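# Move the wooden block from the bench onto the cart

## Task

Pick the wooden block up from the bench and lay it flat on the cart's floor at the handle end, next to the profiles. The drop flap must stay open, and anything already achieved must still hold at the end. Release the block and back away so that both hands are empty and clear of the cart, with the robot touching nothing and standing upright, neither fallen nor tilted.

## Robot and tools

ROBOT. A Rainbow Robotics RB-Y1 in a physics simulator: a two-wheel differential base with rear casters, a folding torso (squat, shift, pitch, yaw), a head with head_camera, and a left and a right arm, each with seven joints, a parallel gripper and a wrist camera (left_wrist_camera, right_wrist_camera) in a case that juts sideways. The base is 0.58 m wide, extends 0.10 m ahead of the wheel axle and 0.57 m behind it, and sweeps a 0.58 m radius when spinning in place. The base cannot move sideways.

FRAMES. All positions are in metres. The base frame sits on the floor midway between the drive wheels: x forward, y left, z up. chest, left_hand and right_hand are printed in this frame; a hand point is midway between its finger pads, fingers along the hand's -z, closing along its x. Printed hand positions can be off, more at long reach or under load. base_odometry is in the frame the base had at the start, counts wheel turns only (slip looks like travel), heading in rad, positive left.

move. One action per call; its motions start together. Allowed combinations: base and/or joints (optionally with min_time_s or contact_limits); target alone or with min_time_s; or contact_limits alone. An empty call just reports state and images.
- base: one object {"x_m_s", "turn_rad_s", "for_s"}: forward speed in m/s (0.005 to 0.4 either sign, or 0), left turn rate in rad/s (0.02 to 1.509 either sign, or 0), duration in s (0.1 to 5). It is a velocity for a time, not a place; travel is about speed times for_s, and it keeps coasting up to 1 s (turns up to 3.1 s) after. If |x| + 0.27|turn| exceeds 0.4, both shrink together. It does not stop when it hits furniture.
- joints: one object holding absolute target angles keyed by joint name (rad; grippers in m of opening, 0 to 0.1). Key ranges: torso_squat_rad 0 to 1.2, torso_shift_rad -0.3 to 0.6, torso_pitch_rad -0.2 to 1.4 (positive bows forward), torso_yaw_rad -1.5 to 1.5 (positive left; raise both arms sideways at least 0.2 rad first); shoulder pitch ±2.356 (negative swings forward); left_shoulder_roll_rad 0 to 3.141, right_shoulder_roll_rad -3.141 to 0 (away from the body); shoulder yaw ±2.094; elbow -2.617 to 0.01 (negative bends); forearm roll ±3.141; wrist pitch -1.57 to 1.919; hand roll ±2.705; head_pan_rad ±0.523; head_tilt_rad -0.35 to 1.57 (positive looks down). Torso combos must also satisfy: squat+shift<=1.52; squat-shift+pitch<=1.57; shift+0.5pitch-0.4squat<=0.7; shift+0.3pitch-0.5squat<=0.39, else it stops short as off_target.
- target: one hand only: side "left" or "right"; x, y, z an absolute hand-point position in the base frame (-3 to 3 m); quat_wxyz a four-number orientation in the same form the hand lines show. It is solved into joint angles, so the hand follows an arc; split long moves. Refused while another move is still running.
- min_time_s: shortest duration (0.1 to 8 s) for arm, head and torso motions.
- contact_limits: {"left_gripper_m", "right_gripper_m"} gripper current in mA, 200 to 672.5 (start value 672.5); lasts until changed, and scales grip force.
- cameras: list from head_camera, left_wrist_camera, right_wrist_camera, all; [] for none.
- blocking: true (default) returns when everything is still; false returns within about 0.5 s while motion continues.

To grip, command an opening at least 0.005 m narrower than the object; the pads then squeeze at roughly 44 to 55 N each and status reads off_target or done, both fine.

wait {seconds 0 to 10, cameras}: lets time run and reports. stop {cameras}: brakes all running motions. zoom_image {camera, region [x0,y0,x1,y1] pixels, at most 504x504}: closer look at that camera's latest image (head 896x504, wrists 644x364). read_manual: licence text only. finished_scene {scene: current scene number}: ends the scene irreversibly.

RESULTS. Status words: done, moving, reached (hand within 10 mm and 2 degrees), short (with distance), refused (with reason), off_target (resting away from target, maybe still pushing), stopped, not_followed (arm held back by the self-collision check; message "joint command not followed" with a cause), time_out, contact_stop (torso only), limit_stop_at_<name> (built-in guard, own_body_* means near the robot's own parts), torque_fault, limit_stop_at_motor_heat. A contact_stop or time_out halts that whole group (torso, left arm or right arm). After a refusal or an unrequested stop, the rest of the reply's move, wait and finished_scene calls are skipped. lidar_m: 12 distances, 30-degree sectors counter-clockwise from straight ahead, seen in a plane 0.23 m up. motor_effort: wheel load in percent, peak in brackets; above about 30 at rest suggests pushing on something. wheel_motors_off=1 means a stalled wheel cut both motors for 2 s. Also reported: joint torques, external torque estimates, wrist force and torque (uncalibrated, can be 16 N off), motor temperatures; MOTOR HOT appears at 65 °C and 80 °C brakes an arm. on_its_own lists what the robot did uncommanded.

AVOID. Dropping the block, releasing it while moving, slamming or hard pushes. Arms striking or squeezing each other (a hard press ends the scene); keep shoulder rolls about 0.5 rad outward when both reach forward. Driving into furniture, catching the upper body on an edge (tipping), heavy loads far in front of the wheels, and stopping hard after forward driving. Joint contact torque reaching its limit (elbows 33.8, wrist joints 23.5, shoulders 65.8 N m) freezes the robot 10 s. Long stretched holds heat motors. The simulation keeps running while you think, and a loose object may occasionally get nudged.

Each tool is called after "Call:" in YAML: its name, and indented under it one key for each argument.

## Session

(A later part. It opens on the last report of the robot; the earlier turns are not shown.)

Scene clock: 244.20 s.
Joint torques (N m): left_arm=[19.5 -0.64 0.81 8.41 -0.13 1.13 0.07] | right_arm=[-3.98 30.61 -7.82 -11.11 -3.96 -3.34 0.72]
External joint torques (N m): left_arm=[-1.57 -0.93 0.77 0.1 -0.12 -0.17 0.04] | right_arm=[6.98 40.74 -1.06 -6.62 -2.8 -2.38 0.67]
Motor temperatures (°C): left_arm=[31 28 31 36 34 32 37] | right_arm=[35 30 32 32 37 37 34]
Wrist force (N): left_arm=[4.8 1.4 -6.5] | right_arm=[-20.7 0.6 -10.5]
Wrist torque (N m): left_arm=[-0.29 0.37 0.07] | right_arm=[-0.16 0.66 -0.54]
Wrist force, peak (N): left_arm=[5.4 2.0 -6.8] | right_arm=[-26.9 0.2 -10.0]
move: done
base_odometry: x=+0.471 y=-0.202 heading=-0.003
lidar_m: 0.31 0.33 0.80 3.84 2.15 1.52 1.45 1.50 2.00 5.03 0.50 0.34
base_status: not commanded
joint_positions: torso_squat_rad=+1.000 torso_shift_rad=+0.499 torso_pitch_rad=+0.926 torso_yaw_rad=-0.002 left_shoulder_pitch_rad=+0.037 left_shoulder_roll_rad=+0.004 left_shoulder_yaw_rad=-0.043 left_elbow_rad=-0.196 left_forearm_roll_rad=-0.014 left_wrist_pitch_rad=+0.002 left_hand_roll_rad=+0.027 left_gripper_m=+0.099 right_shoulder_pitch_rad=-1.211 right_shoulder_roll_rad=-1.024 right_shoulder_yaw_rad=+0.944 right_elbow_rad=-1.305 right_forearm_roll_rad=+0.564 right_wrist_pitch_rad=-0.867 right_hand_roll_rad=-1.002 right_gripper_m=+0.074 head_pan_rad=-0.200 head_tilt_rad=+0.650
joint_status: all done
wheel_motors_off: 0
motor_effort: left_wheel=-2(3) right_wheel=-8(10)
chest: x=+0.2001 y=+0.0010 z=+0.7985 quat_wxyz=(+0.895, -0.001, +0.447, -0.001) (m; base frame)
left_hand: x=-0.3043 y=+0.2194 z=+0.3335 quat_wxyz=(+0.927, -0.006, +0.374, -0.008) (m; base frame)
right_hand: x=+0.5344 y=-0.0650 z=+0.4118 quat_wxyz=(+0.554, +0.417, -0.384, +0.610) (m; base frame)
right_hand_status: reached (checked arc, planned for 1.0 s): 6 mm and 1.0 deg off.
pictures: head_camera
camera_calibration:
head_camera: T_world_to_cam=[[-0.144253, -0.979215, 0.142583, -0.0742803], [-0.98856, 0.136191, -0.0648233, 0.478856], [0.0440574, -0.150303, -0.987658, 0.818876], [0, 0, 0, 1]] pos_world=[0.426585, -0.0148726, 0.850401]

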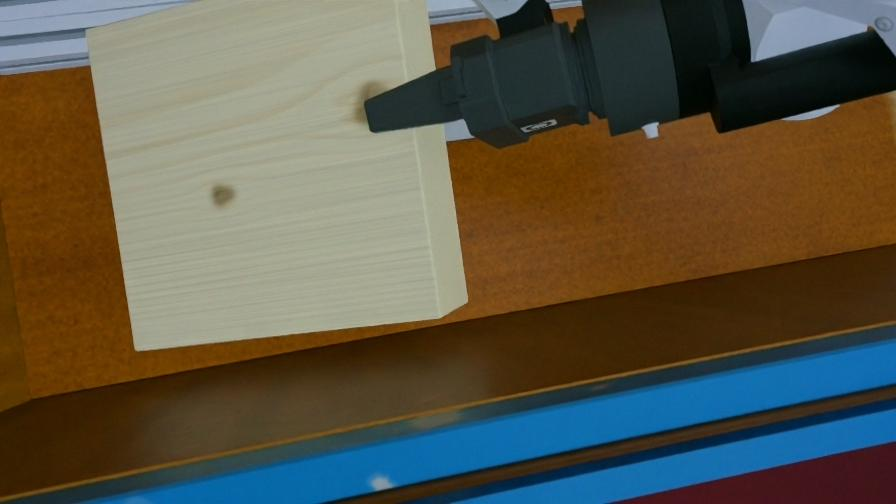

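Call:
move:
  target: {"side": "right", "x": 0.53, "y": -0.06, "z": 0.51, "quat_wxyz": [0.5507, 0.4246, -0.3857, 0.6063]}
  min_time_s: 2
  cameras: []

Call:
move:
  joints: {"head_tilt_rad": 1.0, "head_pan_rad": 0.0}
  cameras: ["head_camera"]

Scene clock: 268.67 s.
Joint torques (N m): left_arm=[19.56 -0.62 0.87 8.42 -0.05 1.19 0.08] | right_arm=[-18.9 -9.05 -15.21 -13.1 -6.07 -3.03 -0.38]
External joint torques (N m): left_arm=[-1.6 -1 0.82 0.07 -0.03 -0.13 0.04] | right_arm=[-8.45 2.19 -7.06 -8.43 -4.96 -2.39 -0.43]
Motor temperatures (°C): left_arm=[31 28 31 36 34 32 37] | right_arm=[34 32 32 32 36 37 34]
Wrist force (N): left_arm=[5.6 1.1 -6.3] | right_arm=[-26.1 0.8 -9.2]
Wrist torque (N m): left_arm=[-0.23 0.43 0.05] | right_arm=[-0.19 2.02 0.05]
Wrist force, peak (N): left_arm=[5.9 1.8 -6.6] | right_arm=[-28.1 2.4 -11.7]
move: done
base_odometry: x=+0.471 y=-0.202 heading=-0.003
lidar_m: 0.31 0.33 0.80 3.83 2.14 1.51 1.45 1.51 2.01 5.02 0.50 0.34
base_status: not commanded
joint_positions: torso_squat_rad=+1.000 torso_shift_rad=+0.500 torso_pitch_rad=+0.931 torso_yaw_rad=+0.000 left_shoulder_pitch_rad=+0.037 left_shoulder_roll_rad=+0.004 left_shoulder_yaw_rad=-0.043 left_elbow_rad=-0.196 left_forearm_roll_rad=-0.014 left_wrist_pitch_rad=+0.002 left_hand_roll_rad=+0.027 left_gripper_m=+0.099 right_shoulder_pitch_rad=-1.211 right_shoulder_roll_rad=-1.286 right_shoulder_yaw_rad=+0.900 right_elbow_rad=-1.739 right_forearm_roll_rad=+0.555 right_wrist_pitch_rad=-0.716 right_hand_roll_rad=-1.228 right_gripper_m=+0.074 head_pan_rad=-0.200 head_tilt_rad=+0.650
joint_status: all done
wheel_motors_off: 0
motor_effort: left_wheel=+2(8) right_wheel=-2(10)
chest: x=+0.2016 y=+0.0001 z=+0.7972 quat_wxyz=(+0.894, +0.000, +0.449, +0.000) (m; base frame)
left_hand: x=-0.3049 y=+0.2200 z=+0.3351 quat_wxyz=(+0.926, -0.004, +0.376, -0.008) (m; base frame)
right_hand: x=+0.5296 y=-0.0612 z=+0.5054 quat_wxyz=(+0.552, +0.427, -0.384, +0.605) (m; base frame)
right_hand_status: reached (checked arc, planned for 2.0 s): 5 mm and 0.4 deg off.
pictures: none
No camera images: "cameras" was empty.

Scene clock: 269.53 s.
Joint torques (N m): left_arm=[19.71 -0.55 0.42 8.5 -0.11 1.15 0.04] | right_arm=[-18.65 -8.94 -15.23 -13.03 -5.86 -3.15 -0.27]
External joint torques (N m): left_arm=[-1.45 -0.93 0.37 0.16 -0.1 -0.17 0.01] | right_arm=[-8.2 2.3 -7.08 -8.36 -4.75 -2.52 -0.32]
Motor temperatures (°C): left_arm=[31 28 31 36 34 32 37] | right_arm=[34 31 32 32 36 37 34]
Wrist force (N): left_arm=[5.0 1.3 -5.3] | right_arm=[-27.0 0.4 -9.2]
Wrist torque (N m): left_arm=[-0.27 0.39 0.05] | right_arm=[-0.20 1.95 0.04]
Wrist force, peak (N): left_arm=[6.0 2.2 -6.3] | right_arm=[-27.1 1.2 -9.5]
move: done
base_odometry: x=+0.471 y=-0.202 heading=-0.003
lidar_m: 0.32 0.32 0.79 3.82 2.14 1.53 1.45 1.50 2.00 5.03 0.49 0.34
base_status: not commanded
joint_positions: torso_squat_rad=+1.000 torso_shift_rad=+0.500 torso_pitch_rad=+0.931 torso_yaw_rad=+0.000 left_shoulder_pitch_rad=+0.037 left_shoulder_roll_rad=+0.004 left_shoulder_yaw_rad=-0.043 left_elbow_rad=-0.196 left_forearm_roll_rad=-0.014 left_wrist_pitch_rad=+0.002 left_hand_roll_rad=+0.027 left_gripper_m=+0.099 right_shoulder_pitch_rad=-1.211 right_shoulder_roll_rad=-1.286 right_shoulder_yaw_rad=+0.900 right_elbow_rad=-1.739 right_forearm_roll_rad=+0.555 right_wrist_pitch_rad=-0.716 right_hand_roll_rad=-1.228 right_gripper_m=+0.074 head_pan_rad=+0.000 head_tilt_rad=+1.000
joint_status: all done
wheel_motors_off: 0
motor_effort: left_wheel=+1(3) right_wheel=-2(3)
chest: x=+0.2016 y=+0.0001 z=+0.7972 quat_wxyz=(+0.894, +0.000, +0.449, +0.000) (m; base frame)
left_hand: x=-0.3049 y=+0.2200 z=+0.3351 quat_wxyz=(+0.926, -0.004, +0.376, -0.008) (m; base frame)
right_hand: x=+0.5296 y=-0.0612 z=+0.5054 quat_wxyz=(+0.552, +0.427, -0.384, +0.605) (m; base frame)
pictures: head_camera
camera_calibration:
head_camera: T_world_to_cam=[[-0.0302224, -0.999503, -0.00901894, 0.0185818], [-0.954148, 0.0261603, 0.298188, 0.14154], [-0.297804, 0.0176174, -0.954464, 0.914997], [0, 0, 0, 1]] pos_world=[0.408101, -0.00125002, 0.831294]

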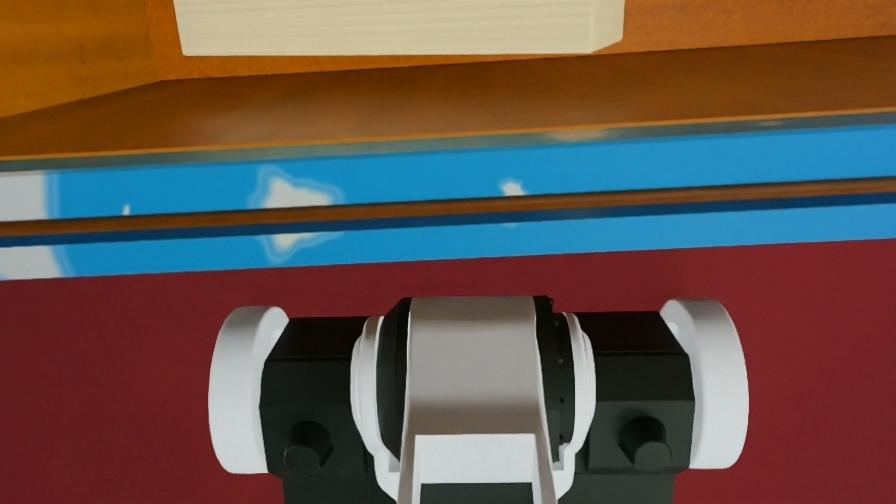

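Call:
move:
  base: {"x_m_s": 0.06, "for_s": 1.17}
  joints: {"head_tilt_rad": 0.65, "head_pan_rad": -0.2}
  cameras: []

Call:
move:
  target: {"side": "right", "x": 0.462, "y": -0.06, "z": 0.50, "quat_wxyz": [0.5507, 0.4246, -0.3857, 0.6063]}
  min_time_s: 1.5
  cameras: ["head_camera"]

Scene clock: 273.70 s.
Joint torques (N m): left_arm=[19.64 -0.31 0.74 8.33 -0.13 1.09 -0.04] | right_arm=[-18.2 -8.93 -15 -12.62 -5.91 -3.23 -0.23]
External joint torques (N m): left_arm=[-1.52 -0.69 0.69 -0.01 -0.11 -0.22 -0.07] | right_arm=[-7.75 2.31 -6.85 -7.93 -4.8 -2.56 -0.28]
Motor temperatures (°C): left_arm=[31 28 31 36 34 32 37] | right_arm=[34 31 32 32 37 37 34]
Wrist force (N): left_arm=[5.1 1.0 -6.4] | right_arm=[-27.3 1.0 -9.1]
Wrist torque (N m): left_arm=[-0.22 0.44 0.03] | right_arm=[-0.16 2.05 0.07]
Wrist force, peak (N): left_arm=[5.9 1.7 -6.6] | right_arm=[-28.3 -1.2 -9.4]
move: done
base_odometry: x=+0.541 y=-0.203 heading=-0.003
lidar_m: 0.24 0.25 0.36 1.53 2.25 1.60 1.51 1.59 2.12 4.70 0.40 0.27
base_status: done (sent for 1.17 of 1.17 s)
joint_positions: torso_squat_rad=+1.000 torso_shift_rad=+0.500 torso_pitch_rad=+0.931 torso_yaw_rad=+0.000 left_shoulder_pitch_rad=+0.037 left_shoulder_roll_rad=+0.004 left_shoulder_yaw_rad=-0.043 left_elbow_rad=-0.196 left_forearm_roll_rad=-0.014 left_wrist_pitch_rad=+0.002 left_hand_roll_rad=+0.027 left_gripper_m=+0.099 right_shoulder_pitch_rad=-1.211 right_shoulder_roll_rad=-1.286 right_shoulder_yaw_rad=+0.900 right_elbow_rad=-1.739 right_forearm_roll_rad=+0.555 right_wrist_pitch_rad=-0.716 right_hand_roll_rad=-1.228 right_gripper_m=+0.074 head_pan_rad=-0.200 head_tilt_rad=+0.650
joint_status: all done
wheel_motors_off: 0
motor_effort: left_wheel=-2(22) right_wheel=+1(23)
chest: x=+0.2017 y=+0.0001 z=+0.7971 quat_wxyz=(+0.894, +0.000, +0.449, +0.000) (m; base frame)
left_hand: x=-0.3049 y=+0.2200 z=+0.3351 quat_wxyz=(+0.926, -0.004, +0.377, -0.008) (m; base frame)
right_hand: x=+0.5298 y=-0.0611 z=+0.5053 quat_wxyz=(+0.552, +0.427, -0.384, +0.604) (m; base frame)
pictures: none
No camera images: "cameras" was empty.

Scene clock: 275.53 s.
Joint torques (N m): left_arm=[19.63 -0.6 1 8.46 -0.03 1.14 0.1] | right_arm=[-11.54 -7.95 -10.36 -15.51 -4.76 -4.09 0.01]
External joint torques (N m): left_arm=[-1.53 -0.98 0.95 0.12 -0.02 -0.17 0.06] | right_arm=[-4.17 2.85 -3.59 -9.85 -3.94 -3.3 -0.04]
Motor temperatures (°C): left_arm=[31 28 31 36 34 32 37] | right_arm=[34 31 32 32 37 37 34]
Wrist force (N): left_arm=[5.5 1.3 -6.4] | right_arm=[-26.3 0.9 -8.5]
Wrist torque (N m): left_arm=[-0.28 0.45 0.07] | right_arm=[-0.21 2.06 0.05]
Wrist force, peak (N): left_arm=[6.0 1.1 -6.8] | right_arm=[-27.4 0.6 -9.9]
move: done
base_odometry: x=+0.541 y=-0.203 heading=-0.003
lidar_m: 0.23 0.25 0.35 1.54 2.23 1.60 1.52 1.58 2.11 4.72 0.40 0.28
base_status: not commanded
joint_positions: torso_squat_rad=+1.000 torso_shift_rad=+0.500 torso_pitch_rad=+0.931 torso_yaw_rad=+0.000 left_shoulder_pitch_rad=+0.037 left_shoulder_roll_rad=+0.004 left_shoulder_yaw_rad=-0.043 left_elbow_rad=-0.196 left_forearm_roll_rad=-0.014 left_wrist_pitch_rad=+0.002 left_hand_roll_rad=+0.027 left_gripper_m=+0.099 right_shoulder_pitch_rad=-1.029 right_shoulder_roll_rad=-1.356 right_shoulder_yaw_rad=+0.904 right_elbow_rad=-1.958 right_forearm_roll_rad=+0.554 right_wrist_pitch_rad=-0.557 right_hand_roll_rad=-1.121 right_gripper_m=+0.074 head_pan_rad=-0.200 head_tilt_rad=+0.650
joint_status: all done
wheel_motors_off: 0
motor_effort: left_wheel=-1(2) right_wheel=+0(3)
chest: x=+0.2017 y=+0.0001 z=+0.7971 quat_wxyz=(+0.894, +0.000, +0.449, +0.000) (m; base frame)
left_hand: x=-0.3049 y=+0.2200 z=+0.3351 quat_wxyz=(+0.926, -0.004, +0.377, -0.008) (m; base frame)
right_hand: x=+0.4622 y=-0.0612 z=+0.4988 quat_wxyz=(+0.552, +0.424, -0.384, +0.607) (m; base frame)
right_hand_status: reached (checked arc, planned for 1.5 s): 2 mm and 0.3 deg off.
pictures: head_camera
camera_calibration:
head_camera: T_world_to_cam=[[-0.143744, -0.979608, 0.140381, -0.0731049], [-0.988828, 0.13652, -0.0598546, 0.476543], [0.0394694, -0.147416, -0.988287, 0.818718], [0, 0, 0, 1]] pos_world=[0.428397, -0.0159794, 0.847914]

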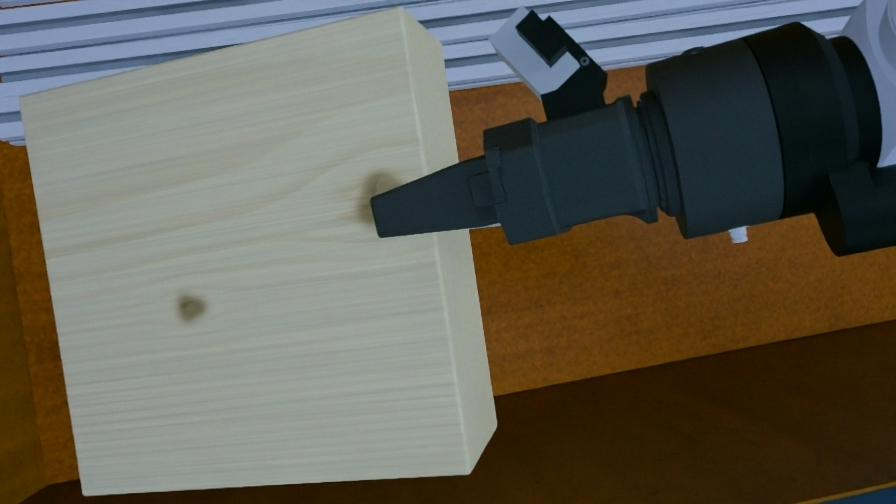

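Call:
move:
  target: {"side": "right", "x": 0.49, "y": -0.06, "z": 0.53, "quat_wxyz": [0.5507, 0.4246, -0.3857, 0.6063]}
  min_time_s: 1
  cameras: []

Call:
move:
  joints: {"right_shoulder_pitch_rad": -1.2, "right_shoulder_roll_rad": -1.36, "right_shoulder_yaw_rad": 1.13, "right_elbow_rad": -1.89, "right_forearm_roll_rad": 0.31, "right_wrist_pitch_rad": -0.56, "right_hand_roll_rad": -0.9}
  min_time_s: 2
  cameras: ["head_camera"]

Scene clock: 290.50 s.
Joint torques (N m): left_arm=[19.65 -0.65 0.83 8.4 -0.11 1.16 0.01] | right_arm=[-15.9 -9.01 -13.97 -13.68 -4.9 -3.23 -0.39]
External joint torques (N m): left_arm=[-1.51 -1.03 0.78 0.06 -0.1 -0.15 -0.02] | right_arm=[-7.33 2.26 -6.36 -8.62 -3.99 -2.61 -0.44]
Motor temperatures (°C): left_arm=[32 28 31 36 34 32 37] | right_arm=[34 31 32 32 36 37 34]
Wrist force (N): left_arm=[5.1 1.4 -6.9] | right_arm=[-26.2 0.6 -8.9]
Wrist torque (N m): left_arm=[-0.30 0.42 0.07] | right_arm=[-0.26 1.98 0.05]
Wrist force, peak (N): left_arm=[5.9 0.4 -6.9] | right_arm=[-27.4 1.1 -9.1]
move: done
base_odometry: x=+0.541 y=-0.203 heading=-0.003
lidar_m: 0.24 0.26 0.35 1.54 2.26 1.60 1.52 1.58 2.10 4.71 0.39 0.27
base_status: not commanded
joint_positions: torso_squat_rad=+1.000 torso_shift_rad=+0.500 torso_pitch_rad=+0.931 torso_yaw_rad=+0.000 left_shoulder_pitch_rad=+0.037 left_shoulder_roll_rad=+0.004 left_shoulder_yaw_rad=-0.043 left_elbow_rad=-0.196 left_forearm_roll_rad=-0.014 left_wrist_pitch_rad=+0.002 left_hand_roll_rad=+0.027 left_gripper_m=+0.099 right_shoulder_pitch_rad=-1.114 right_shoulder_roll_rad=-1.406 right_shoulder_yaw_rad=+0.883 right_elbow_rad=-1.975 right_forearm_roll_rad=+0.540 right_wrist_pitch_rad=-0.581 right_hand_roll_rad=-1.221 right_gripper_m=+0.074 head_pan_rad=-0.200 head_tilt_rad=+0.650
joint_status: all done
wheel_motors_off: 0
motor_effort: left_wheel=-1(2) right_wheel=+1(2)
chest: x=+0.2017 y=+0.0001 z=+0.7971 quat_wxyz=(+0.894, +0.000, +0.449, +0.000) (m; base frame)
left_hand: x=-0.3049 y=+0.2200 z=+0.3351 quat_wxyz=(+0.926, -0.004, +0.377, -0.008) (m; base frame)
right_hand: x=+0.4898 y=-0.0610 z=+0.5283 quat_wxyz=(+0.552, +0.424, -0.385, +0.606) (m; base frame)
right_hand_status: reached (checked arc, planned for 1.0 s): 2 mm and 0.3 deg off.
pictures: none
No camera images: "cameras" was empty.

Scene clock: 292.80 s.
Joint torques (N m): left_arm=[19.37 -0.45 0.69 8.54 -0.2 1.07 -0.12] | right_arm=[-15.63 -4.46 -10.45 -13.91 -4.14 -5.78 0.13]
External joint torques (N m): left_arm=[-1.79 -0.83 0.64 0.2 -0.18 -0.25 -0.16] | right_arm=[-7.33 6.31 -3.74 -8.66 -3.46 -4.63 0.08]
Motor temperatures (°C): left_arm=[32 28 31 36 34 32 37] | right_arm=[34 31 32 32 36 37 34]
Wrist force (N): left_arm=[5.5 1.0 -5.8] | right_arm=[-26.7 0.6 -8.5]
Wrist torque (N m): left_arm=[-0.20 0.49 0.05] | right_arm=[-0.12 2.08 0.06]
Wrist force, peak (N): left_arm=[6.0 1.3 -6.6] | right_arm=[-27.6 0.9 -8.5]
move: done
base_odometry: x=+0.541 y=-0.203 heading=-0.003
lidar_m: 0.24 0.26 0.36 1.54 2.26 1.60 1.52 1.59 2.12 4.70 0.37 0.28
base_status: not commanded
joint_positions: torso_squat_rad=+1.000 torso_shift_rad=+0.500 torso_pitch_rad=+0.931 torso_yaw_rad=+0.000 left_shoulder_pitch_rad=+0.037 left_shoulder_roll_rad=+0.004 left_shoulder_yaw_rad=-0.043 left_elbow_rad=-0.196 left_forearm_roll_rad=-0.014 left_wrist_pitch_rad=+0.002 left_hand_roll_rad=+0.027 left_gripper_m=+0.099 right_shoulder_pitch_rad=-1.198 right_shoulder_roll_rad=-1.361 right_shoulder_yaw_rad=+1.131 right_elbow_rad=-1.888 right_forearm_roll_rad=+0.311 right_wrist_pitch_rad=-0.559 right_hand_roll_rad=-0.900 right_gripper_m=+0.074 head_pan_rad=-0.200 head_tilt_rad=+0.650
joint_status: all done
wheel_motors_off: 0
motor_effort: left_wheel=+0(2) right_wheel=+1(4)
chest: x=+0.2017 y=+0.0001 z=+0.7971 quat_wxyz=(+0.894, +0.000, +0.449, +0.000) (m; base frame)
left_hand: x=-0.3049 y=+0.2200 z=+0.3351 quat_wxyz=(+0.926, -0.004, +0.377, -0.008) (m; base frame)
right_hand: x=+0.4633 y=-0.0585 z=+0.4884 quat_wxyz=(+0.546, +0.435, -0.386, +0.603) (m; base frame)
pictures: head_camera
camera_calibration:
head_camera: T_world_to_cam=[[-0.143744, -0.979608, 0.140381, -0.0731049], [-0.988828, 0.13652, -0.0598546, 0.476543], [0.0394694, -0.147416, -0.988287, 0.818718], [0, 0, 0, 1]] pos_world=[0.428397, -0.0159794, 0.847914]

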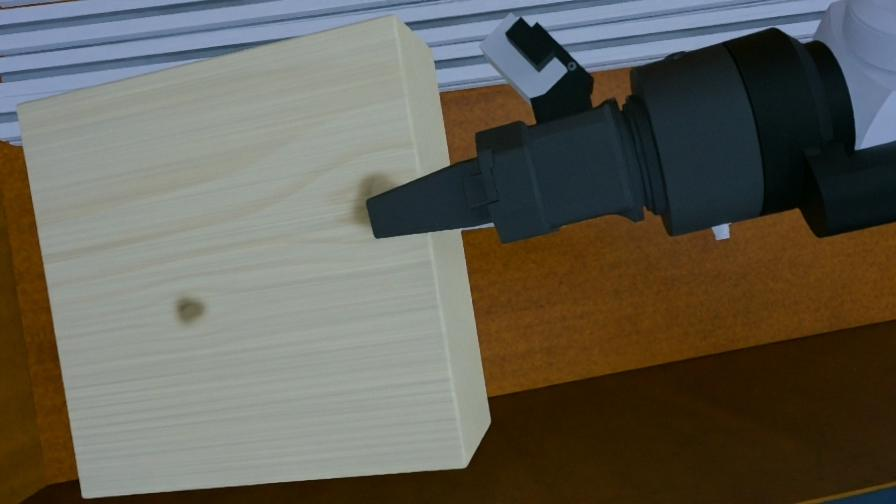

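Call:
move:
  joints: {"right_shoulder_pitch_rad": -1.548, "right_shoulder_roll_rad": -1.312, "right_shoulder_yaw_rad": 1.656, "right_elbow_rad": -1.759, "right_forearm_roll_rad": -0.238, "right_wrist_pitch_rad": -0.572, "right_hand_roll_rad": -0.389}
  min_time_s: 2.5
  cameras: ["head_camera"]

Scene clock: 296.93 s.
Joint torques (N m): left_arm=[19.48 -0.49 0.55 8.37 -0.09 1.17 -0.11] | right_arm=[-16.7 -4.62 -10.33 -12.52 -2.14 -8.45 0.1]
External joint torques (N m): left_arm=[-1.68 -0.87 0.5 0.02 -0.08 -0.15 -0.15] | right_arm=[-6.83 5.14 -4.4 -8.32 -1.9 -6.77 0.05]
Motor temperatures (°C): left_arm=[32 28 31 36 34 32 37] | right_arm=[34 31 32 32 36 37 34]
Wrist force (N): left_arm=[5.7 1.0 -6.1] | right_arm=[-26.0 0.5 -9.9]
Wrist torque (N m): left_arm=[-0.26 0.43 0.09] | right_arm=[-0.21 2.06 0.07]
Wrist force, peak (N): left_arm=[6.1 1.6 -6.8] | right_arm=[-27.6 0.1 -9.4]
move: done
base_odometry: x=+0.541 y=-0.203 heading=-0.003
lidar_m: 0.24 0.25 0.36 1.55 2.24 1.60 1.52 1.58 2.10 4.69 0.39 0.27
base_status: not commanded
joint_positions: torso_squat_rad=+1.000 torso_shift_rad=+0.500 torso_pitch_rad=+0.931 torso_yaw_rad=+0.000 left_shoulder_pitch_rad=+0.037 left_shoulder_roll_rad=+0.004 left_shoulder_yaw_rad=-0.043 left_elbow_rad=-0.196 left_forearm_roll_rad=-0.014 left_wrist_pitch_rad=+0.002 left_hand_roll_rad=+0.027 left_gripper_m=+0.099 right_shoulder_pitch_rad=-1.546 right_shoulder_roll_rad=-1.313 right_shoulder_yaw_rad=+1.657 right_elbow_rad=-1.757 right_forearm_roll_rad=-0.238 right_wrist_pitch_rad=-0.570 right_hand_roll_rad=-0.389 right_gripper_m=+0.074 head_pan_rad=-0.200 head_tilt_rad=+0.650
joint_status: all done
wheel_motors_off: 0
motor_effort: left_wheel=-1(2) right_wheel=+2(3)
chest: x=+0.2017 y=+0.0001 z=+0.7971 quat_wxyz=(+0.894, +0.000, +0.449, +0.000) (m; base frame)
left_hand: x=-0.3049 y=+0.2200 z=+0.3351 quat_wxyz=(+0.926, -0.004, +0.377, -0.008) (m; base frame)
right_hand: x=+0.4619 y=-0.0625 z=+0.4486 quat_wxyz=(+0.553, +0.423, -0.384, +0.606) (m; base frame)
pictures: head_camera
camera_calibration:
head_camera: T_world_to_cam=[[-0.143744, -0.979608, 0.140381, -0.0731049], [-0.988828, 0.13652, -0.0598546, 0.476543], [0.0394694, -0.147416, -0.988287, 0.818718], [0, 0, 0, 1]] pos_world=[0.428397, -0.0159794, 0.847914]

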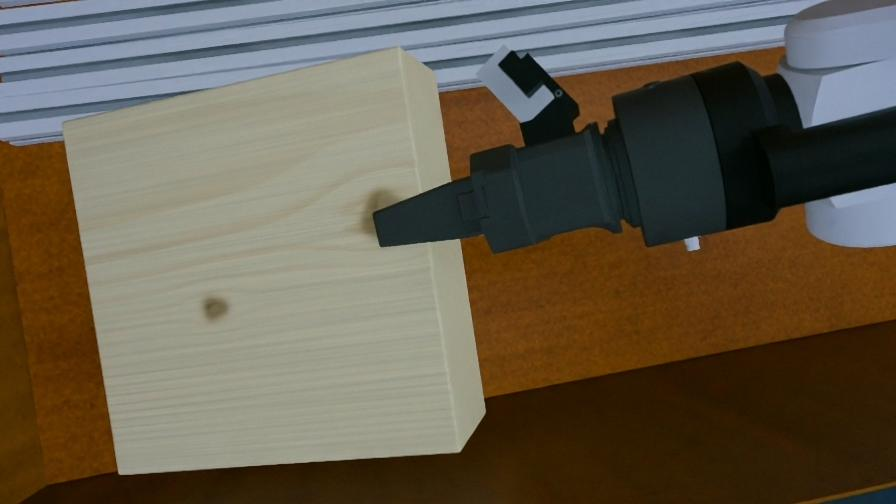

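Call:
move:
  target: {"side": "right", "x": 0.462, "y": -0.062, "z": 0.425, "quat_wxyz": [0.5507, 0.4246, -0.3857, 0.6063]}
  min_time_s: 1
  cameras: []

Call:
move:
  target: {"side": "right", "x": 0.462, "y": -0.062, "z": 0.40, "quat_wxyz": [0.5507, 0.4246, -0.3857, 0.6063]}
  min_time_s: 1
  cameras: ["head_camera"]

Scene clock: 302.87 s.
Joint torques (N m): left_arm=[19.48 -0.42 0.97 8.26 0.01 1.19 0.05] | right_arm=[-14.17 -5.05 -10.68 -11.85 -2.09 -8.47 0.05]
External joint torques (N m): left_arm=[-1.69 -0.8 0.92 -0.08 0.03 -0.12 0.02] | right_arm=[-4.21 4.63 -5.02 -7.89 -1.83 -6.77 0.01]
Motor temperatures (°C): left_arm=[32 28 31 36 34 32 37] | right_arm=[34 31 32 32 36 38 34]
Wrist force (N): left_arm=[4.9 1.0 -6.5] | right_arm=[-26.5 0.7 -9.3]
Wrist torque (N m): left_arm=[-0.27 0.37 0.08] | right_arm=[-0.25 2.05 0.04]
Wrist force, peak (N): left_arm=[6.0 1.0 -7.3] | right_arm=[-27.3 0.2 -9.6]
move: done
base_odometry: x=+0.541 y=-0.203 heading=-0.003
lidar_m: 0.23 0.25 0.35 1.54 2.25 1.59 1.52 1.59 2.11 4.69 0.39 0.27
base_status: not commanded
joint_positions: torso_squat_rad=+1.000 torso_shift_rad=+0.500 torso_pitch_rad=+0.931 torso_yaw_rad=+0.000 left_shoulder_pitch_rad=+0.037 left_shoulder_roll_rad=+0.004 left_shoulder_yaw_rad=-0.043 left_elbow_rad=-0.196 left_forearm_roll_rad=-0.014 left_wrist_pitch_rad=+0.002 left_hand_roll_rad=+0.027 left_gripper_m=+0.099 right_shoulder_pitch_rad=-1.512 right_shoulder_roll_rad=-1.242 right_shoulder_yaw_rad=+1.657 right_elbow_rad=-1.640 right_forearm_roll_rad=-0.241 right_wrist_pitch_rad=-0.619 right_hand_roll_rad=-0.362 right_gripper_m=+0.074 head_pan_rad=-0.200 head_tilt_rad=+0.650
joint_status: all done
wheel_motors_off: 0
motor_effort: left_wheel=-1(2) right_wheel=+0(2)
chest: x=+0.2017 y=+0.0001 z=+0.7971 quat_wxyz=(+0.894, +0.000, +0.449, +0.000) (m; base frame)
left_hand: x=-0.3049 y=+0.2200 z=+0.3351 quat_wxyz=(+0.926, -0.004, +0.377, -0.008) (m; base frame)
right_hand: x=+0.4620 y=-0.0635 z=+0.4236 quat_wxyz=(+0.552, +0.423, -0.384, +0.607) (m; base frame)
right_hand_status: reached (checked arc, planned for 1.0 s): 2 mm and 0.3 deg off.
pictures: none
No camera images: "cameras" was empty.

Scene clock: 304.20 s.
Joint torques (N m): left_arm=[19.46 -0.52 0.54 8.51 -0.13 1.14 0.01] | right_arm=[-8.2 -5.04 -4.79 -4.03 2.38 -0.66 2.1]
External joint torques (N m): left_arm=[-1.69 -0.9 0.49 0.17 -0.12 -0.17 -0.03] | right_arm=[1.89 4.4 0.59 -0.36 2.65 1.05 2.06]
Motor temperatures (°C): left_arm=[32 28 31 36 34 32 37] | right_arm=[34 31 32 32 36 38 34]
Wrist force (N): left_arm=[5.4 1.1 -5.5] | right_arm=[-7.5 -6.1 4.5]
Wrist torque (N m): left_arm=[-0.24 0.45 0.02] | right_arm=[-0.26 -2.19 -1.88]
Wrist force, peak (N): left_arm=[6.0 1.2 -6.9] | right_arm=[-27.0 1.9 -9.1]
move: done
base_odometry: x=+0.541 y=-0.203 heading=-0.003
lidar_m: 0.24 0.26 0.34 1.53 2.26 1.60 1.52 1.59 2.11 4.69 0.40 0.26
base_status: not commanded
joint_positions: torso_squat_rad=+1.000 torso_shift_rad=+0.500 torso_pitch_rad=+0.930 torso_yaw_rad=+0.000 left_shoulder_pitch_rad=+0.037 left_shoulder_roll_rad=+0.004 left_shoulder_yaw_rad=-0.043 left_elbow_rad=-0.196 left_forearm_roll_rad=-0.014 left_wrist_pitch_rad=+0.002 left_hand_roll_rad=+0.027 left_gripper_m=+0.099 right_shoulder_pitch_rad=-1.484 right_shoulder_roll_rad=-1.165 right_shoulder_yaw_rad=+1.657 right_elbow_rad=-1.515 right_forearm_roll_rad=-0.244 right_wrist_pitch_rad=-0.674 right_hand_roll_rad=-0.343 right_gripper_m=+0.074 head_pan_rad=-0.200 head_tilt_rad=+0.650
joint_status: all done
wheel_motors_off: 0
motor_effort: left_wheel=-3(4) right_wheel=+2(2)
chest: x=+0.2015 y=+0.0000 z=+0.7973 quat_wxyz=(+0.894, +0.000, +0.449, +0.000) (m; base frame)
left_hand: x=-0.3048 y=+0.2200 z=+0.3350 quat_wxyz=(+0.926, -0.004, +0.376, -0.008) (m; base frame)
right_hand: x=+0.4626 y=-0.0624 z=+0.4006 quat_wxyz=(+0.551, +0.424, -0.386, +0.606) (m; base frame)
right_hand_status: reached (checked arc, planned for 1.0 s): 1 mm and 0.1 deg off.
pictures: head_camera
camera_calibration:
head_camera: T_world_to_cam=[[-0.143849, -0.979619, 0.140193, -0.0730009], [-0.988788, 0.136545, -0.0604417, 0.476751], [0.0400671, -0.147316, -0.988278, 0.818862], [0, 0, 0, 1]] pos_world=[0.428095, -0.0159796, 0.848312]

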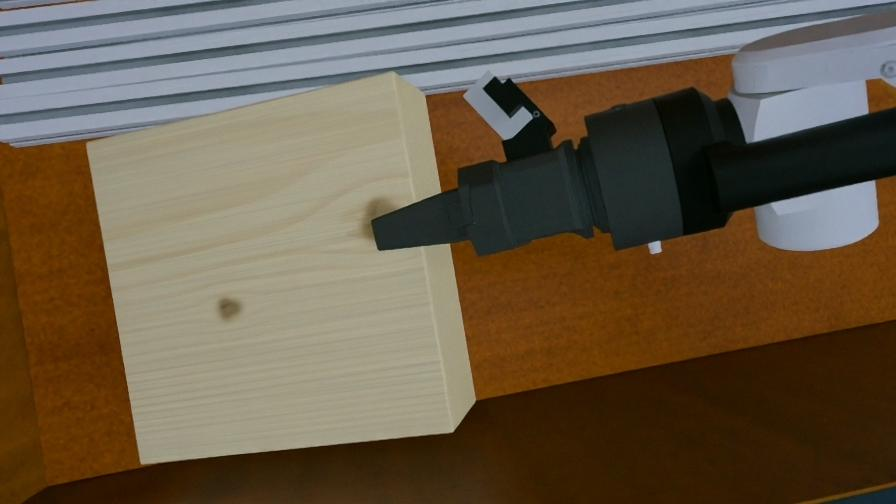

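Call:
move:
  target: {"side": "right", "x": 0.462, "y": -0.063, "z": 0.402, "quat_wxyz": [0.5507, 0.4246, -0.3857, 0.6063]}
  min_time_s: 1
  cameras: []

Call:
move:
  joints: {"right_gripper_m": 0.078}
  cameras: ["head_camera"]

Call:
move:
  joints: {"right_gripper_m": 0.086}
  cameras: ["head_camera", "right_wrist_camera"]

Scene clock: 312.40 s.
Joint torques (N m): left_arm=[19.71 -0.36 0.65 8.41 -0.19 1.24 0.04] | right_arm=[-12.92 -11.83 -3.83 -6.65 1.55 -2.89 0.92]
External joint torques (N m): left_arm=[-1.44 -0.74 0.6 0.07 -0.17 -0.07 0] | right_arm=[-2.86 -2.37 1.55 -2.96 1.82 -1.17 0.88]
Motor temperatures (°C): left_arm=[32 28 31 36 34 32 37] | right_arm=[34 30 32 32 36 38 34]
Wrist force (N): left_arm=[5.3 1.3 -5.9] | right_arm=[-13.5 -2.7 -7.3]
Wrist torque (N m): left_arm=[-0.26 0.43 0.04] | right_arm=[-0.78 -0.98 -1.23]
Wrist force, peak (N): left_arm=[5.3 1.2 -7.2] | right_arm=[-14.2 -2.4 -7.6]
move: done
base_odometry: x=+0.541 y=-0.203 heading=-0.003
lidar_m: 0.24 0.26 0.35 1.54 2.25 1.61 1.51 1.58 2.12 4.70 0.39 0.27
base_status: not commanded
joint_positions: torso_squat_rad=+1.000 torso_shift_rad=+0.500 torso_pitch_rad=+0.930 torso_yaw_rad=+0.000 left_shoulder_pitch_rad=+0.037 left_shoulder_roll_rad=+0.004 left_shoulder_yaw_rad=-0.043 left_elbow_rad=-0.196 left_forearm_roll_rad=-0.014 left_wrist_pitch_rad=+0.002 left_hand_roll_rad=+0.027 left_gripper_m=+0.099 right_shoulder_pitch_rad=-1.484 right_shoulder_roll_rad=-1.170 right_shoulder_yaw_rad=+1.658 right_elbow_rad=-1.521 right_forearm_roll_rad=-0.243 right_wrist_pitch_rad=-0.673 right_hand_roll_rad=-0.345 right_gripper_m=+0.074 head_pan_rad=-0.200 head_tilt_rad=+0.650
joint_status: all done
wheel_motors_off: 0
motor_effort: left_wheel=-3(4) right_wheel=+0(2)
chest: x=+0.2015 y=+0.0000 z=+0.7973 quat_wxyz=(+0.894, +0.000, +0.449, +0.000) (m; base frame)
left_hand: x=-0.3048 y=+0.2200 z=+0.3350 quat_wxyz=(+0.926, -0.004, +0.376, -0.008) (m; base frame)
right_hand: x=+0.4620 y=-0.0629 z=+0.4017 quat_wxyz=(+0.551, +0.425, -0.386, +0.606) (m; base frame)
right_hand_status: reached (checked arc, planned for 1.0 s): 0 mm and 0.1 deg off.
pictures: none
No camera images: "cameras" was empty.

Scene clock: 312.87 s.
Joint torques (N m): left_arm=[19.67 -0.52 0.8 8.18 -0.16 1.15 0.02] | right_arm=[-13.16 -10.94 -5.72 -6.49 -0.41 -3.69 0.34]
External joint torques (N m): left_arm=[-1.48 -0.9 0.75 -0.16 -0.14 -0.16 -0.01] | right_arm=[-3.1 -1.47 -0.34 -2.8 -0.14 -1.97 0.3]
Motor temperatures (°C): left_arm=[32 28 31 36 34 32 37] | right_arm=[34 30 32 32 36 38 34]
Wrist force (N): left_arm=[4.6 1.8 -6.2] | right_arm=[-15.6 0.8 -4.8]
Wrist torque (N m): left_arm=[-0.34 0.32 0.03] | right_arm=[-0.16 -0.40 -0.20]
Wrist force, peak (N): left_arm=[5.6 1.3 -6.3] | right_arm=[-16.7 0.6 -5.7]
move: done
base_odometry: x=+0.541 y=-0.203 heading=-0.003
lidar_m: 0.24 0.25 0.36 1.55 2.25 1.61 1.52 1.58 2.13 4.69 0.39 0.27
base_status: not commanded
joint_positions: torso_squat_rad=+1.000 torso_shift_rad=+0.500 torso_pitch_rad=+0.930 torso_yaw_rad=+0.000 left_shoulder_pitch_rad=+0.037 left_shoulder_roll_rad=+0.004 left_shoulder_yaw_rad=-0.043 left_elbow_rad=-0.196 left_forearm_roll_rad=-0.014 left_wrist_pitch_rad=+0.002 left_hand_roll_rad=+0.027 left_gripper_m=+0.099 right_shoulder_pitch_rad=-1.485 right_shoulder_roll_rad=-1.170 right_shoulder_yaw_rad=+1.658 right_elbow_rad=-1.521 right_forearm_roll_rad=-0.243 right_wrist_pitch_rad=-0.673 right_hand_roll_rad=-0.344 right_gripper_m=+0.078 head_pan_rad=-0.200 head_tilt_rad=+0.650
joint_status: all done
wheel_motors_off: 0
motor_effort: left_wheel=-3(4) right_wheel=+1(1)
chest: x=+0.2015 y=+0.0000 z=+0.7973 quat_wxyz=(+0.894, +0.000, +0.449, +0.000) (m; base frame)
left_hand: x=-0.3048 y=+0.2200 z=+0.3350 quat_wxyz=(+0.926, -0.004, +0.376, -0.008) (m; base frame)
right_hand: x=+0.4618 y=-0.0631 z=+0.4016 quat_wxyz=(+0.551, +0.424, -0.385, +0.606) (m; base frame)
pictures: head_camera
camera_calibration:
head_camera: T_world_to_cam=[[-0.143836, -0.979621, 0.140194, -0.0729923], [-0.98879, 0.136533, -0.0604402, 0.476849], [0.0400673, -0.147316, -0.988278, 0.818858], [0, 0, 0, 1]] pos_world=[0.428195, -0.0159797, 0.848312]

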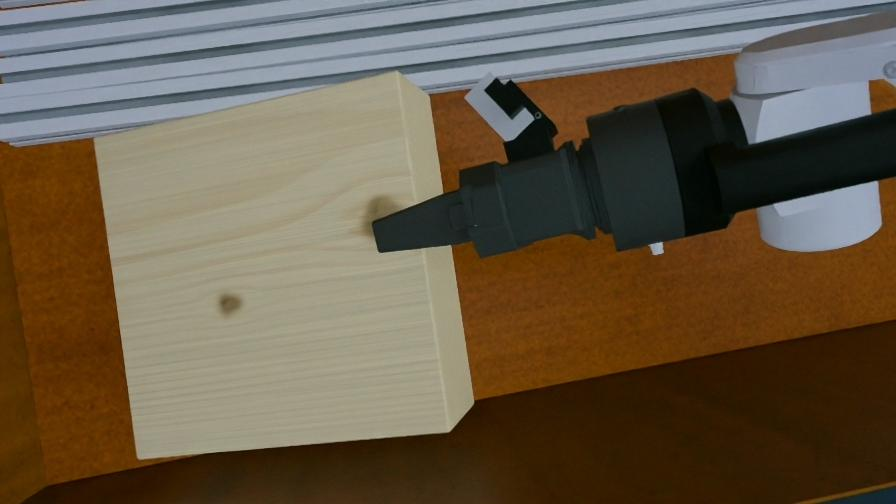

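Scene clock: 313.40 s.
Joint torques (N m): left_arm=[19.67 -0.32 0.64 8.17 -0.08 1.11 0] | right_arm=[-13.17 -10.87 -6.2 -6.41 -0.49 -3.5 0.41]
External joint torques (N m): left_arm=[-1.48 -0.71 0.59 -0.16 -0.07 -0.2 -0.04] | right_arm=[-3.11 -1.4 -0.83 -2.72 -0.21 -1.79 0.37]
Motor temperatures (°C): left_arm=[32 28 31 36 34 32 37] | right_arm=[34 30 32 32 36 38 34]
Wrist force (N): left_arm=[5.4 1.1 -6.4] | right_arm=[-15.6 2.1 -5.8]
Wrist torque (N m): left_arm=[-0.27 0.45 0.01] | right_arm=[-0.16 -0.48 -0.24]
Wrist force, peak (N): left_arm=[5.1 1.3 -7.0] | right_arm=[-16.0 1.9 -5.9]
move: done
base_odometry: x=+0.541 y=-0.203 heading=-0.003
lidar_m: 0.24 0.26 0.34 1.54 2.25 1.59 1.52 1.58 2.11 4.70 0.39 0.26
base_status: not commanded
joint_positions: torso_squat_rad=+1.000 torso_shift_rad=+0.500 torso_pitch_rad=+0.930 torso_yaw_rad=+0.000 left_shoulder_pitch_rad=+0.037 left_shoulder_roll_rad=+0.004 left_shoulder_yaw_rad=-0.043 left_elbow_rad=-0.196 left_forearm_roll_rad=-0.014 left_wrist_pitch_rad=+0.002 left_hand_roll_rad=+0.027 left_gripper_m=+0.099 right_shoulder_pitch_rad=-1.485 right_shoulder_roll_rad=-1.170 right_shoulder_yaw_rad=+1.658 right_elbow_rad=-1.521 right_forearm_roll_rad=-0.243 right_wrist_pitch_rad=-0.673 right_hand_roll_rad=-0.344 right_gripper_m=+0.086 head_pan_rad=-0.200 head_tilt_rad=+0.650
joint_status: all done
wheel_motors_off: 0
motor_effort: left_wheel=-2(3) right_wheel=+1(2)
chest: x=+0.2015 y=+0.0000 z=+0.7973 quat_wxyz=(+0.894, +0.000, +0.449, +0.000) (m; base frame)
left_hand: x=-0.3048 y=+0.2200 z=+0.3350 quat_wxyz=(+0.926, -0.004, +0.376, -0.008) (m; base frame)
right_hand: x=+0.4618 y=-0.0632 z=+0.4015 quat_wxyz=(+0.551, +0.424, -0.385, +0.606) (m; base frame)
pictures: head_camera, right_wrist_camera
camera_calibration:
head_camera: T_world_to_cam=[[-0.143836, -0.979621, 0.140194, -0.0729923], [-0.98879, 0.136533, -0.0604402, 0.476849], [0.0400673, -0.147316, -0.988278, 0.818858], [0, 0, 0, 1]] pos_world=[0.428195, -0.0159797, 0.848312]
right_wrist_camera: T_world_to_cam=[[0.0585879, -0.313558, -0.94776, 0.332476], [-0.810505, -0.569192, 0.138209, 0.309889], [-0.582794, 0.760067, -0.287488, 0.504754], [0, 0, 0, 1]] pos_world=[0.525855, -0.10301, 0.417389]

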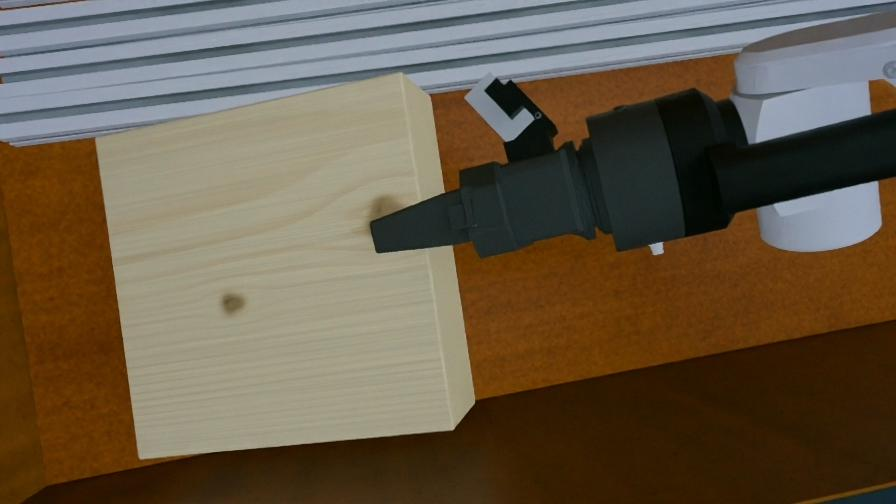

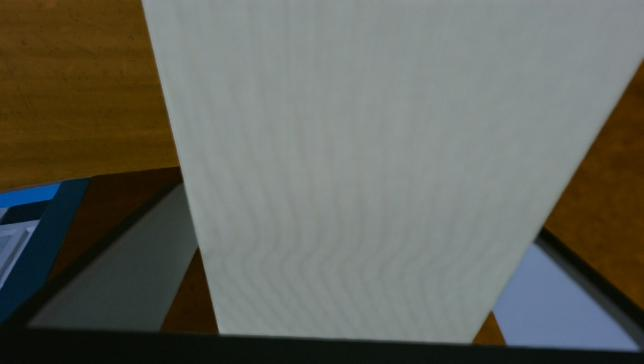

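Call:
move:
  joints: {"right_gripper_m": 0.093}
  cameras: []

Call:
move:
  joints: {"right_gripper_m": 0.1}
  cameras: ["right_wrist_camera"]

Call:
move:
  target: {"side": "right", "x": 0.462, "y": -0.064, "z": 0.383, "quat_wxyz": [0.5507, 0.4246, -0.3857, 0.6063]}
  min_time_s: 1.5
  cameras: ["right_wrist_camera", "head_camera"]

Scene clock: 315.43 s.
Joint torques (N m): left_arm=[19.71 -0.89 0.67 8.45 -0.09 1.21 0.04] | right_arm=[-12.86 -10.62 -6.06 -6.38 -0.55 -3.59 0.28]
External joint torques (N m): left_arm=[-1.44 -1.27 0.62 0.11 -0.07 -0.1 0] | right_arm=[-2.8 -1.14 -0.69 -2.69 -0.28 -1.88 0.23]
Motor temperatures (°C): left_arm=[32 28 31 36 34 32 37] | right_arm=[34 30 32 32 36 38 34]
Wrist force (N): left_arm=[5.0 0.9 -6.1] | right_arm=[-15.2 2.5 -7.2]
Wrist torque (N m): left_arm=[-0.24 0.38 0.06] | right_arm=[-0.16 -0.52 -0.26]
Wrist force, peak (N): left_arm=[5.4 0.6 -7.2] | right_arm=[-15.9 2.2 -6.9]
move: done
base_odometry: x=+0.541 y=-0.203 heading=-0.003
lidar_m: 0.23 0.25 0.35 1.55 2.24 1.60 1.52 1.59 2.12 4.69 0.40 0.27
base_status: not commanded
joint_positions: torso_squat_rad=+1.000 torso_shift_rad=+0.500 torso_pitch_rad=+0.930 torso_yaw_rad=+0.000 left_shoulder_pitch_rad=+0.037 left_shoulder_roll_rad=+0.004 left_shoulder_yaw_rad=-0.043 left_elbow_rad=-0.196 left_forearm_roll_rad=-0.014 left_wrist_pitch_rad=+0.002 left_hand_roll_rad=+0.027 left_gripper_m=+0.099 right_shoulder_pitch_rad=-1.485 right_shoulder_roll_rad=-1.170 right_shoulder_yaw_rad=+1.658 right_elbow_rad=-1.521 right_forearm_roll_rad=-0.243 right_wrist_pitch_rad=-0.673 right_hand_roll_rad=-0.344 right_gripper_m=+0.093 head_pan_rad=-0.200 head_tilt_rad=+0.650
joint_status: all done
wheel_motors_off: 0
motor_effort: left_wheel=-3(4) right_wheel=+1(3)
chest: x=+0.2015 y=+0.0000 z=+0.7973 quat_wxyz=(+0.894, +0.000, +0.449, +0.000) (m; base frame)
left_hand: x=-0.3048 y=+0.2200 z=+0.3350 quat_wxyz=(+0.926, -0.004, +0.376, -0.008) (m; base frame)
right_hand: x=+0.4618 y=-0.0631 z=+0.4015 quat_wxyz=(+0.551, +0.425, -0.385, +0.606) (m; base frame)
pictures: none
No camera images: "cameras" was empty.

Scene clock: 315.93 s.
Joint torques (N m): left_arm=[19.34 -0.64 0.77 8.39 -0.03 1.13 0.07] | right_arm=[-13.27 -10.88 -6.27 -5.82 -0.58 -3.6 0.43]
External joint torques (N m): left_arm=[-1.81 -1.02 0.72 0.05 -0.01 -0.18 0.03] | right_arm=[-3.21 -1.41 -0.9 -2.13 -0.3 -1.88 0.38]
Motor temperatures (°C): left_arm=[32 28 31 36 34 32 37] | right_arm=[34 30 32 32 36 38 34]
Wrist force (N): left_arm=[5.3 1.1 -6.4] | right_arm=[-15.4 2.8 -8.6]
Wrist torque (N m): left_arm=[-0.24 0.44 0.07] | right_arm=[-0.16 -0.59 -0.28]
Wrist force, peak (N): left_arm=[5.5 1.7 -6.7] | right_arm=[-15.9 2.6 -8.1]
move: done
base_odometry: x=+0.541 y=-0.203 heading=-0.003
lidar_m: 0.25 0.26 0.35 1.55 2.26 1.61 1.51 1.59 2.12 4.70 0.39 0.26
base_status: not commanded
joint_positions: torso_squat_rad=+1.000 torso_shift_rad=+0.500 torso_pitch_rad=+0.930 torso_yaw_rad=+0.000 left_shoulder_pitch_rad=+0.037 left_shoulder_roll_rad=+0.004 left_shoulder_yaw_rad=-0.043 left_elbow_rad=-0.196 left_forearm_roll_rad=-0.014 left_wrist_pitch_rad=+0.002 left_hand_roll_rad=+0.027 left_gripper_m=+0.099 right_shoulder_pitch_rad=-1.485 right_shoulder_roll_rad=-1.170 right_shoulder_yaw_rad=+1.658 right_elbow_rad=-1.522 right_forearm_roll_rad=-0.243 right_wrist_pitch_rad=-0.673 right_hand_roll_rad=-0.344 right_gripper_m=+0.099 head_pan_rad=-0.200 head_tilt_rad=+0.650
joint_status: all done
wheel_motors_off: 0
motor_effort: left_wheel=-3(3) right_wheel=+1(2)
chest: x=+0.2015 y=+0.0000 z=+0.7973 quat_wxyz=(+0.894, +0.000, +0.449, +0.000) (m; base frame)
left_hand: x=-0.3048 y=+0.2200 z=+0.3350 quat_wxyz=(+0.926, -0.004, +0.376, -0.008) (m; base frame)
right_hand: x=+0.4617 y=-0.0631 z=+0.4016 quat_wxyz=(+0.551, +0.425, -0.385, +0.606) (m; base frame)
pictures: right_wrist_camera
camera_calibration:
right_wrist_camera: T_world_to_cam=[[0.0585561, -0.313463, -0.947793, 0.332517], [-0.810448, -0.569275, 0.138205, 0.309852], [-0.582877, 0.760044, -0.28738, 0.50475], [0, 0, 0, 1]] pos_world=[0.525855, -0.10301, 0.417389]

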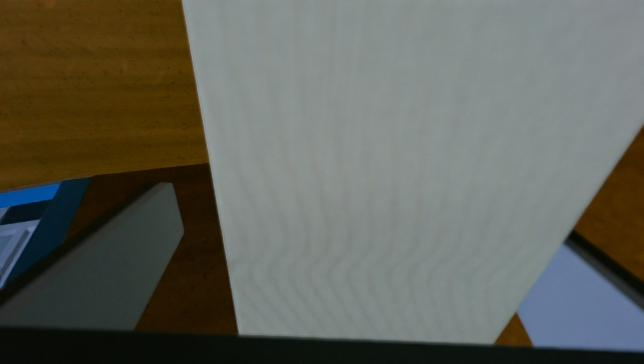

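Scene clock: 317.77 s.
Joint torques (N m): left_arm=[19.49 -0.48 0.65 8.39 -0.06 1.19 0.06] | right_arm=[-11.22 -4.15 -6.12 -7.06 -0.57 -4.35 0.26]
External joint torques (N m): left_arm=[-1.66 -0.87 0.6 0.05 -0.04 -0.13 0.02] | right_arm=[-1.12 5.17 -1.02 -3.69 -0.28 -2.63 0.21]
Motor temperatures (°C): left_arm=[32 28 31 36 34 32 37] | right_arm=[34 30 32 32 36 37 34]
Wrist force (N): left_arm=[5.7 1.1 -6.0] | right_arm=[-16.1 -0.3 0.1]
Wrist torque (N m): left_arm=[-0.27 0.47 0.04] | right_arm=[-0.16 -0.19 -0.17]
Wrist force, peak (N): left_arm=[5.8 1.5 -6.8] | right_arm=[-15.7 2.8 -7.4]
move: done
base_odometry: x=+0.541 y=-0.203 heading=-0.003
lidar_m: 0.24 0.25 0.34 1.54 2.24 1.60 1.52 1.58 2.11 4.71 0.37 0.27
base_status: not commanded
joint_positions: torso_squat_rad=+1.000 torso_shift_rad=+0.500 torso_pitch_rad=+0.930 torso_yaw_rad=+0.000 left_shoulder_pitch_rad=+0.037 left_shoulder_roll_rad=+0.004 left_shoulder_yaw_rad=-0.043 left_elbow_rad=-0.196 left_forearm_roll_rad=-0.014 left_wrist_pitch_rad=+0.002 left_hand_roll_rad=+0.027 left_gripper_m=+0.099 right_shoulder_pitch_rad=-1.463 right_shoulder_roll_rad=-1.112 right_shoulder_yaw_rad=+1.660 right_elbow_rad=-1.416 right_forearm_roll_rad=-0.243 right_wrist_pitch_rad=-0.720 right_hand_roll_rad=-0.333 right_gripper_m=+0.099 head_pan_rad=-0.200 head_tilt_rad=+0.650
joint_status: all done
wheel_motors_off: 0
motor_effort: left_wheel=-3(4) right_wheel=+0(3)
chest: x=+0.2015 y=+0.0000 z=+0.7973 quat_wxyz=(+0.894, +0.000, +0.449, +0.000) (m; base frame)
left_hand: x=-0.3048 y=+0.2200 z=+0.3350 quat_wxyz=(+0.926, -0.004, +0.376, -0.008) (m; base frame)
right_hand: x=+0.4624 y=-0.0650 z=+0.3825 quat_wxyz=(+0.552, +0.423, -0.385, +0.607) (m; base frame)
right_hand_status: reached (checked arc, planned for 1.5 s): 1 mm and 0.2 deg off.
pictures: head_camera, right_wrist_camera
camera_calibration:
head_camera: T_world_to_cam=[[-0.143836, -0.979621, 0.140194, -0.0729923], [-0.98879, 0.136533, -0.0604402, 0.476849], [0.0400673, -0.147316, -0.988278, 0.818858], [0, 0, 0, 1]] pos_world=[0.428195, -0.0159797, 0.848312]
right_wrist_camera: T_world_to_cam=[[0.0595026, -0.315423, -0.947084, 0.31301], [-0.811225, -0.568155, 0.138255, 0.312434], [-0.581699, 0.760071, -0.289686, 0.501349], [0, 0, 0, 1]] pos_world=[0.526464, -0.10482, 0.398485]

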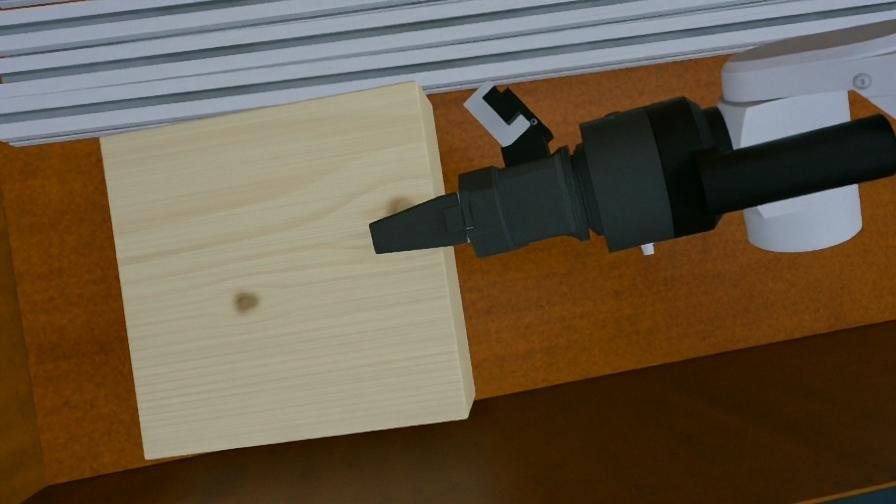

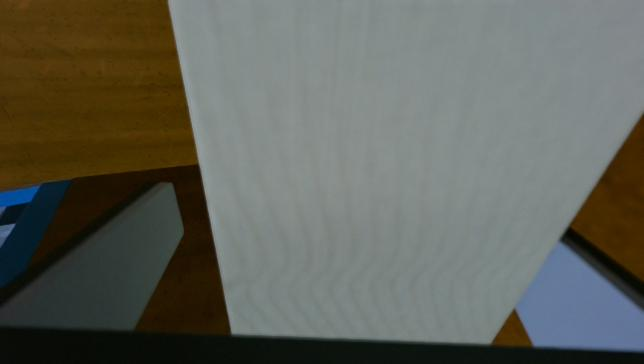

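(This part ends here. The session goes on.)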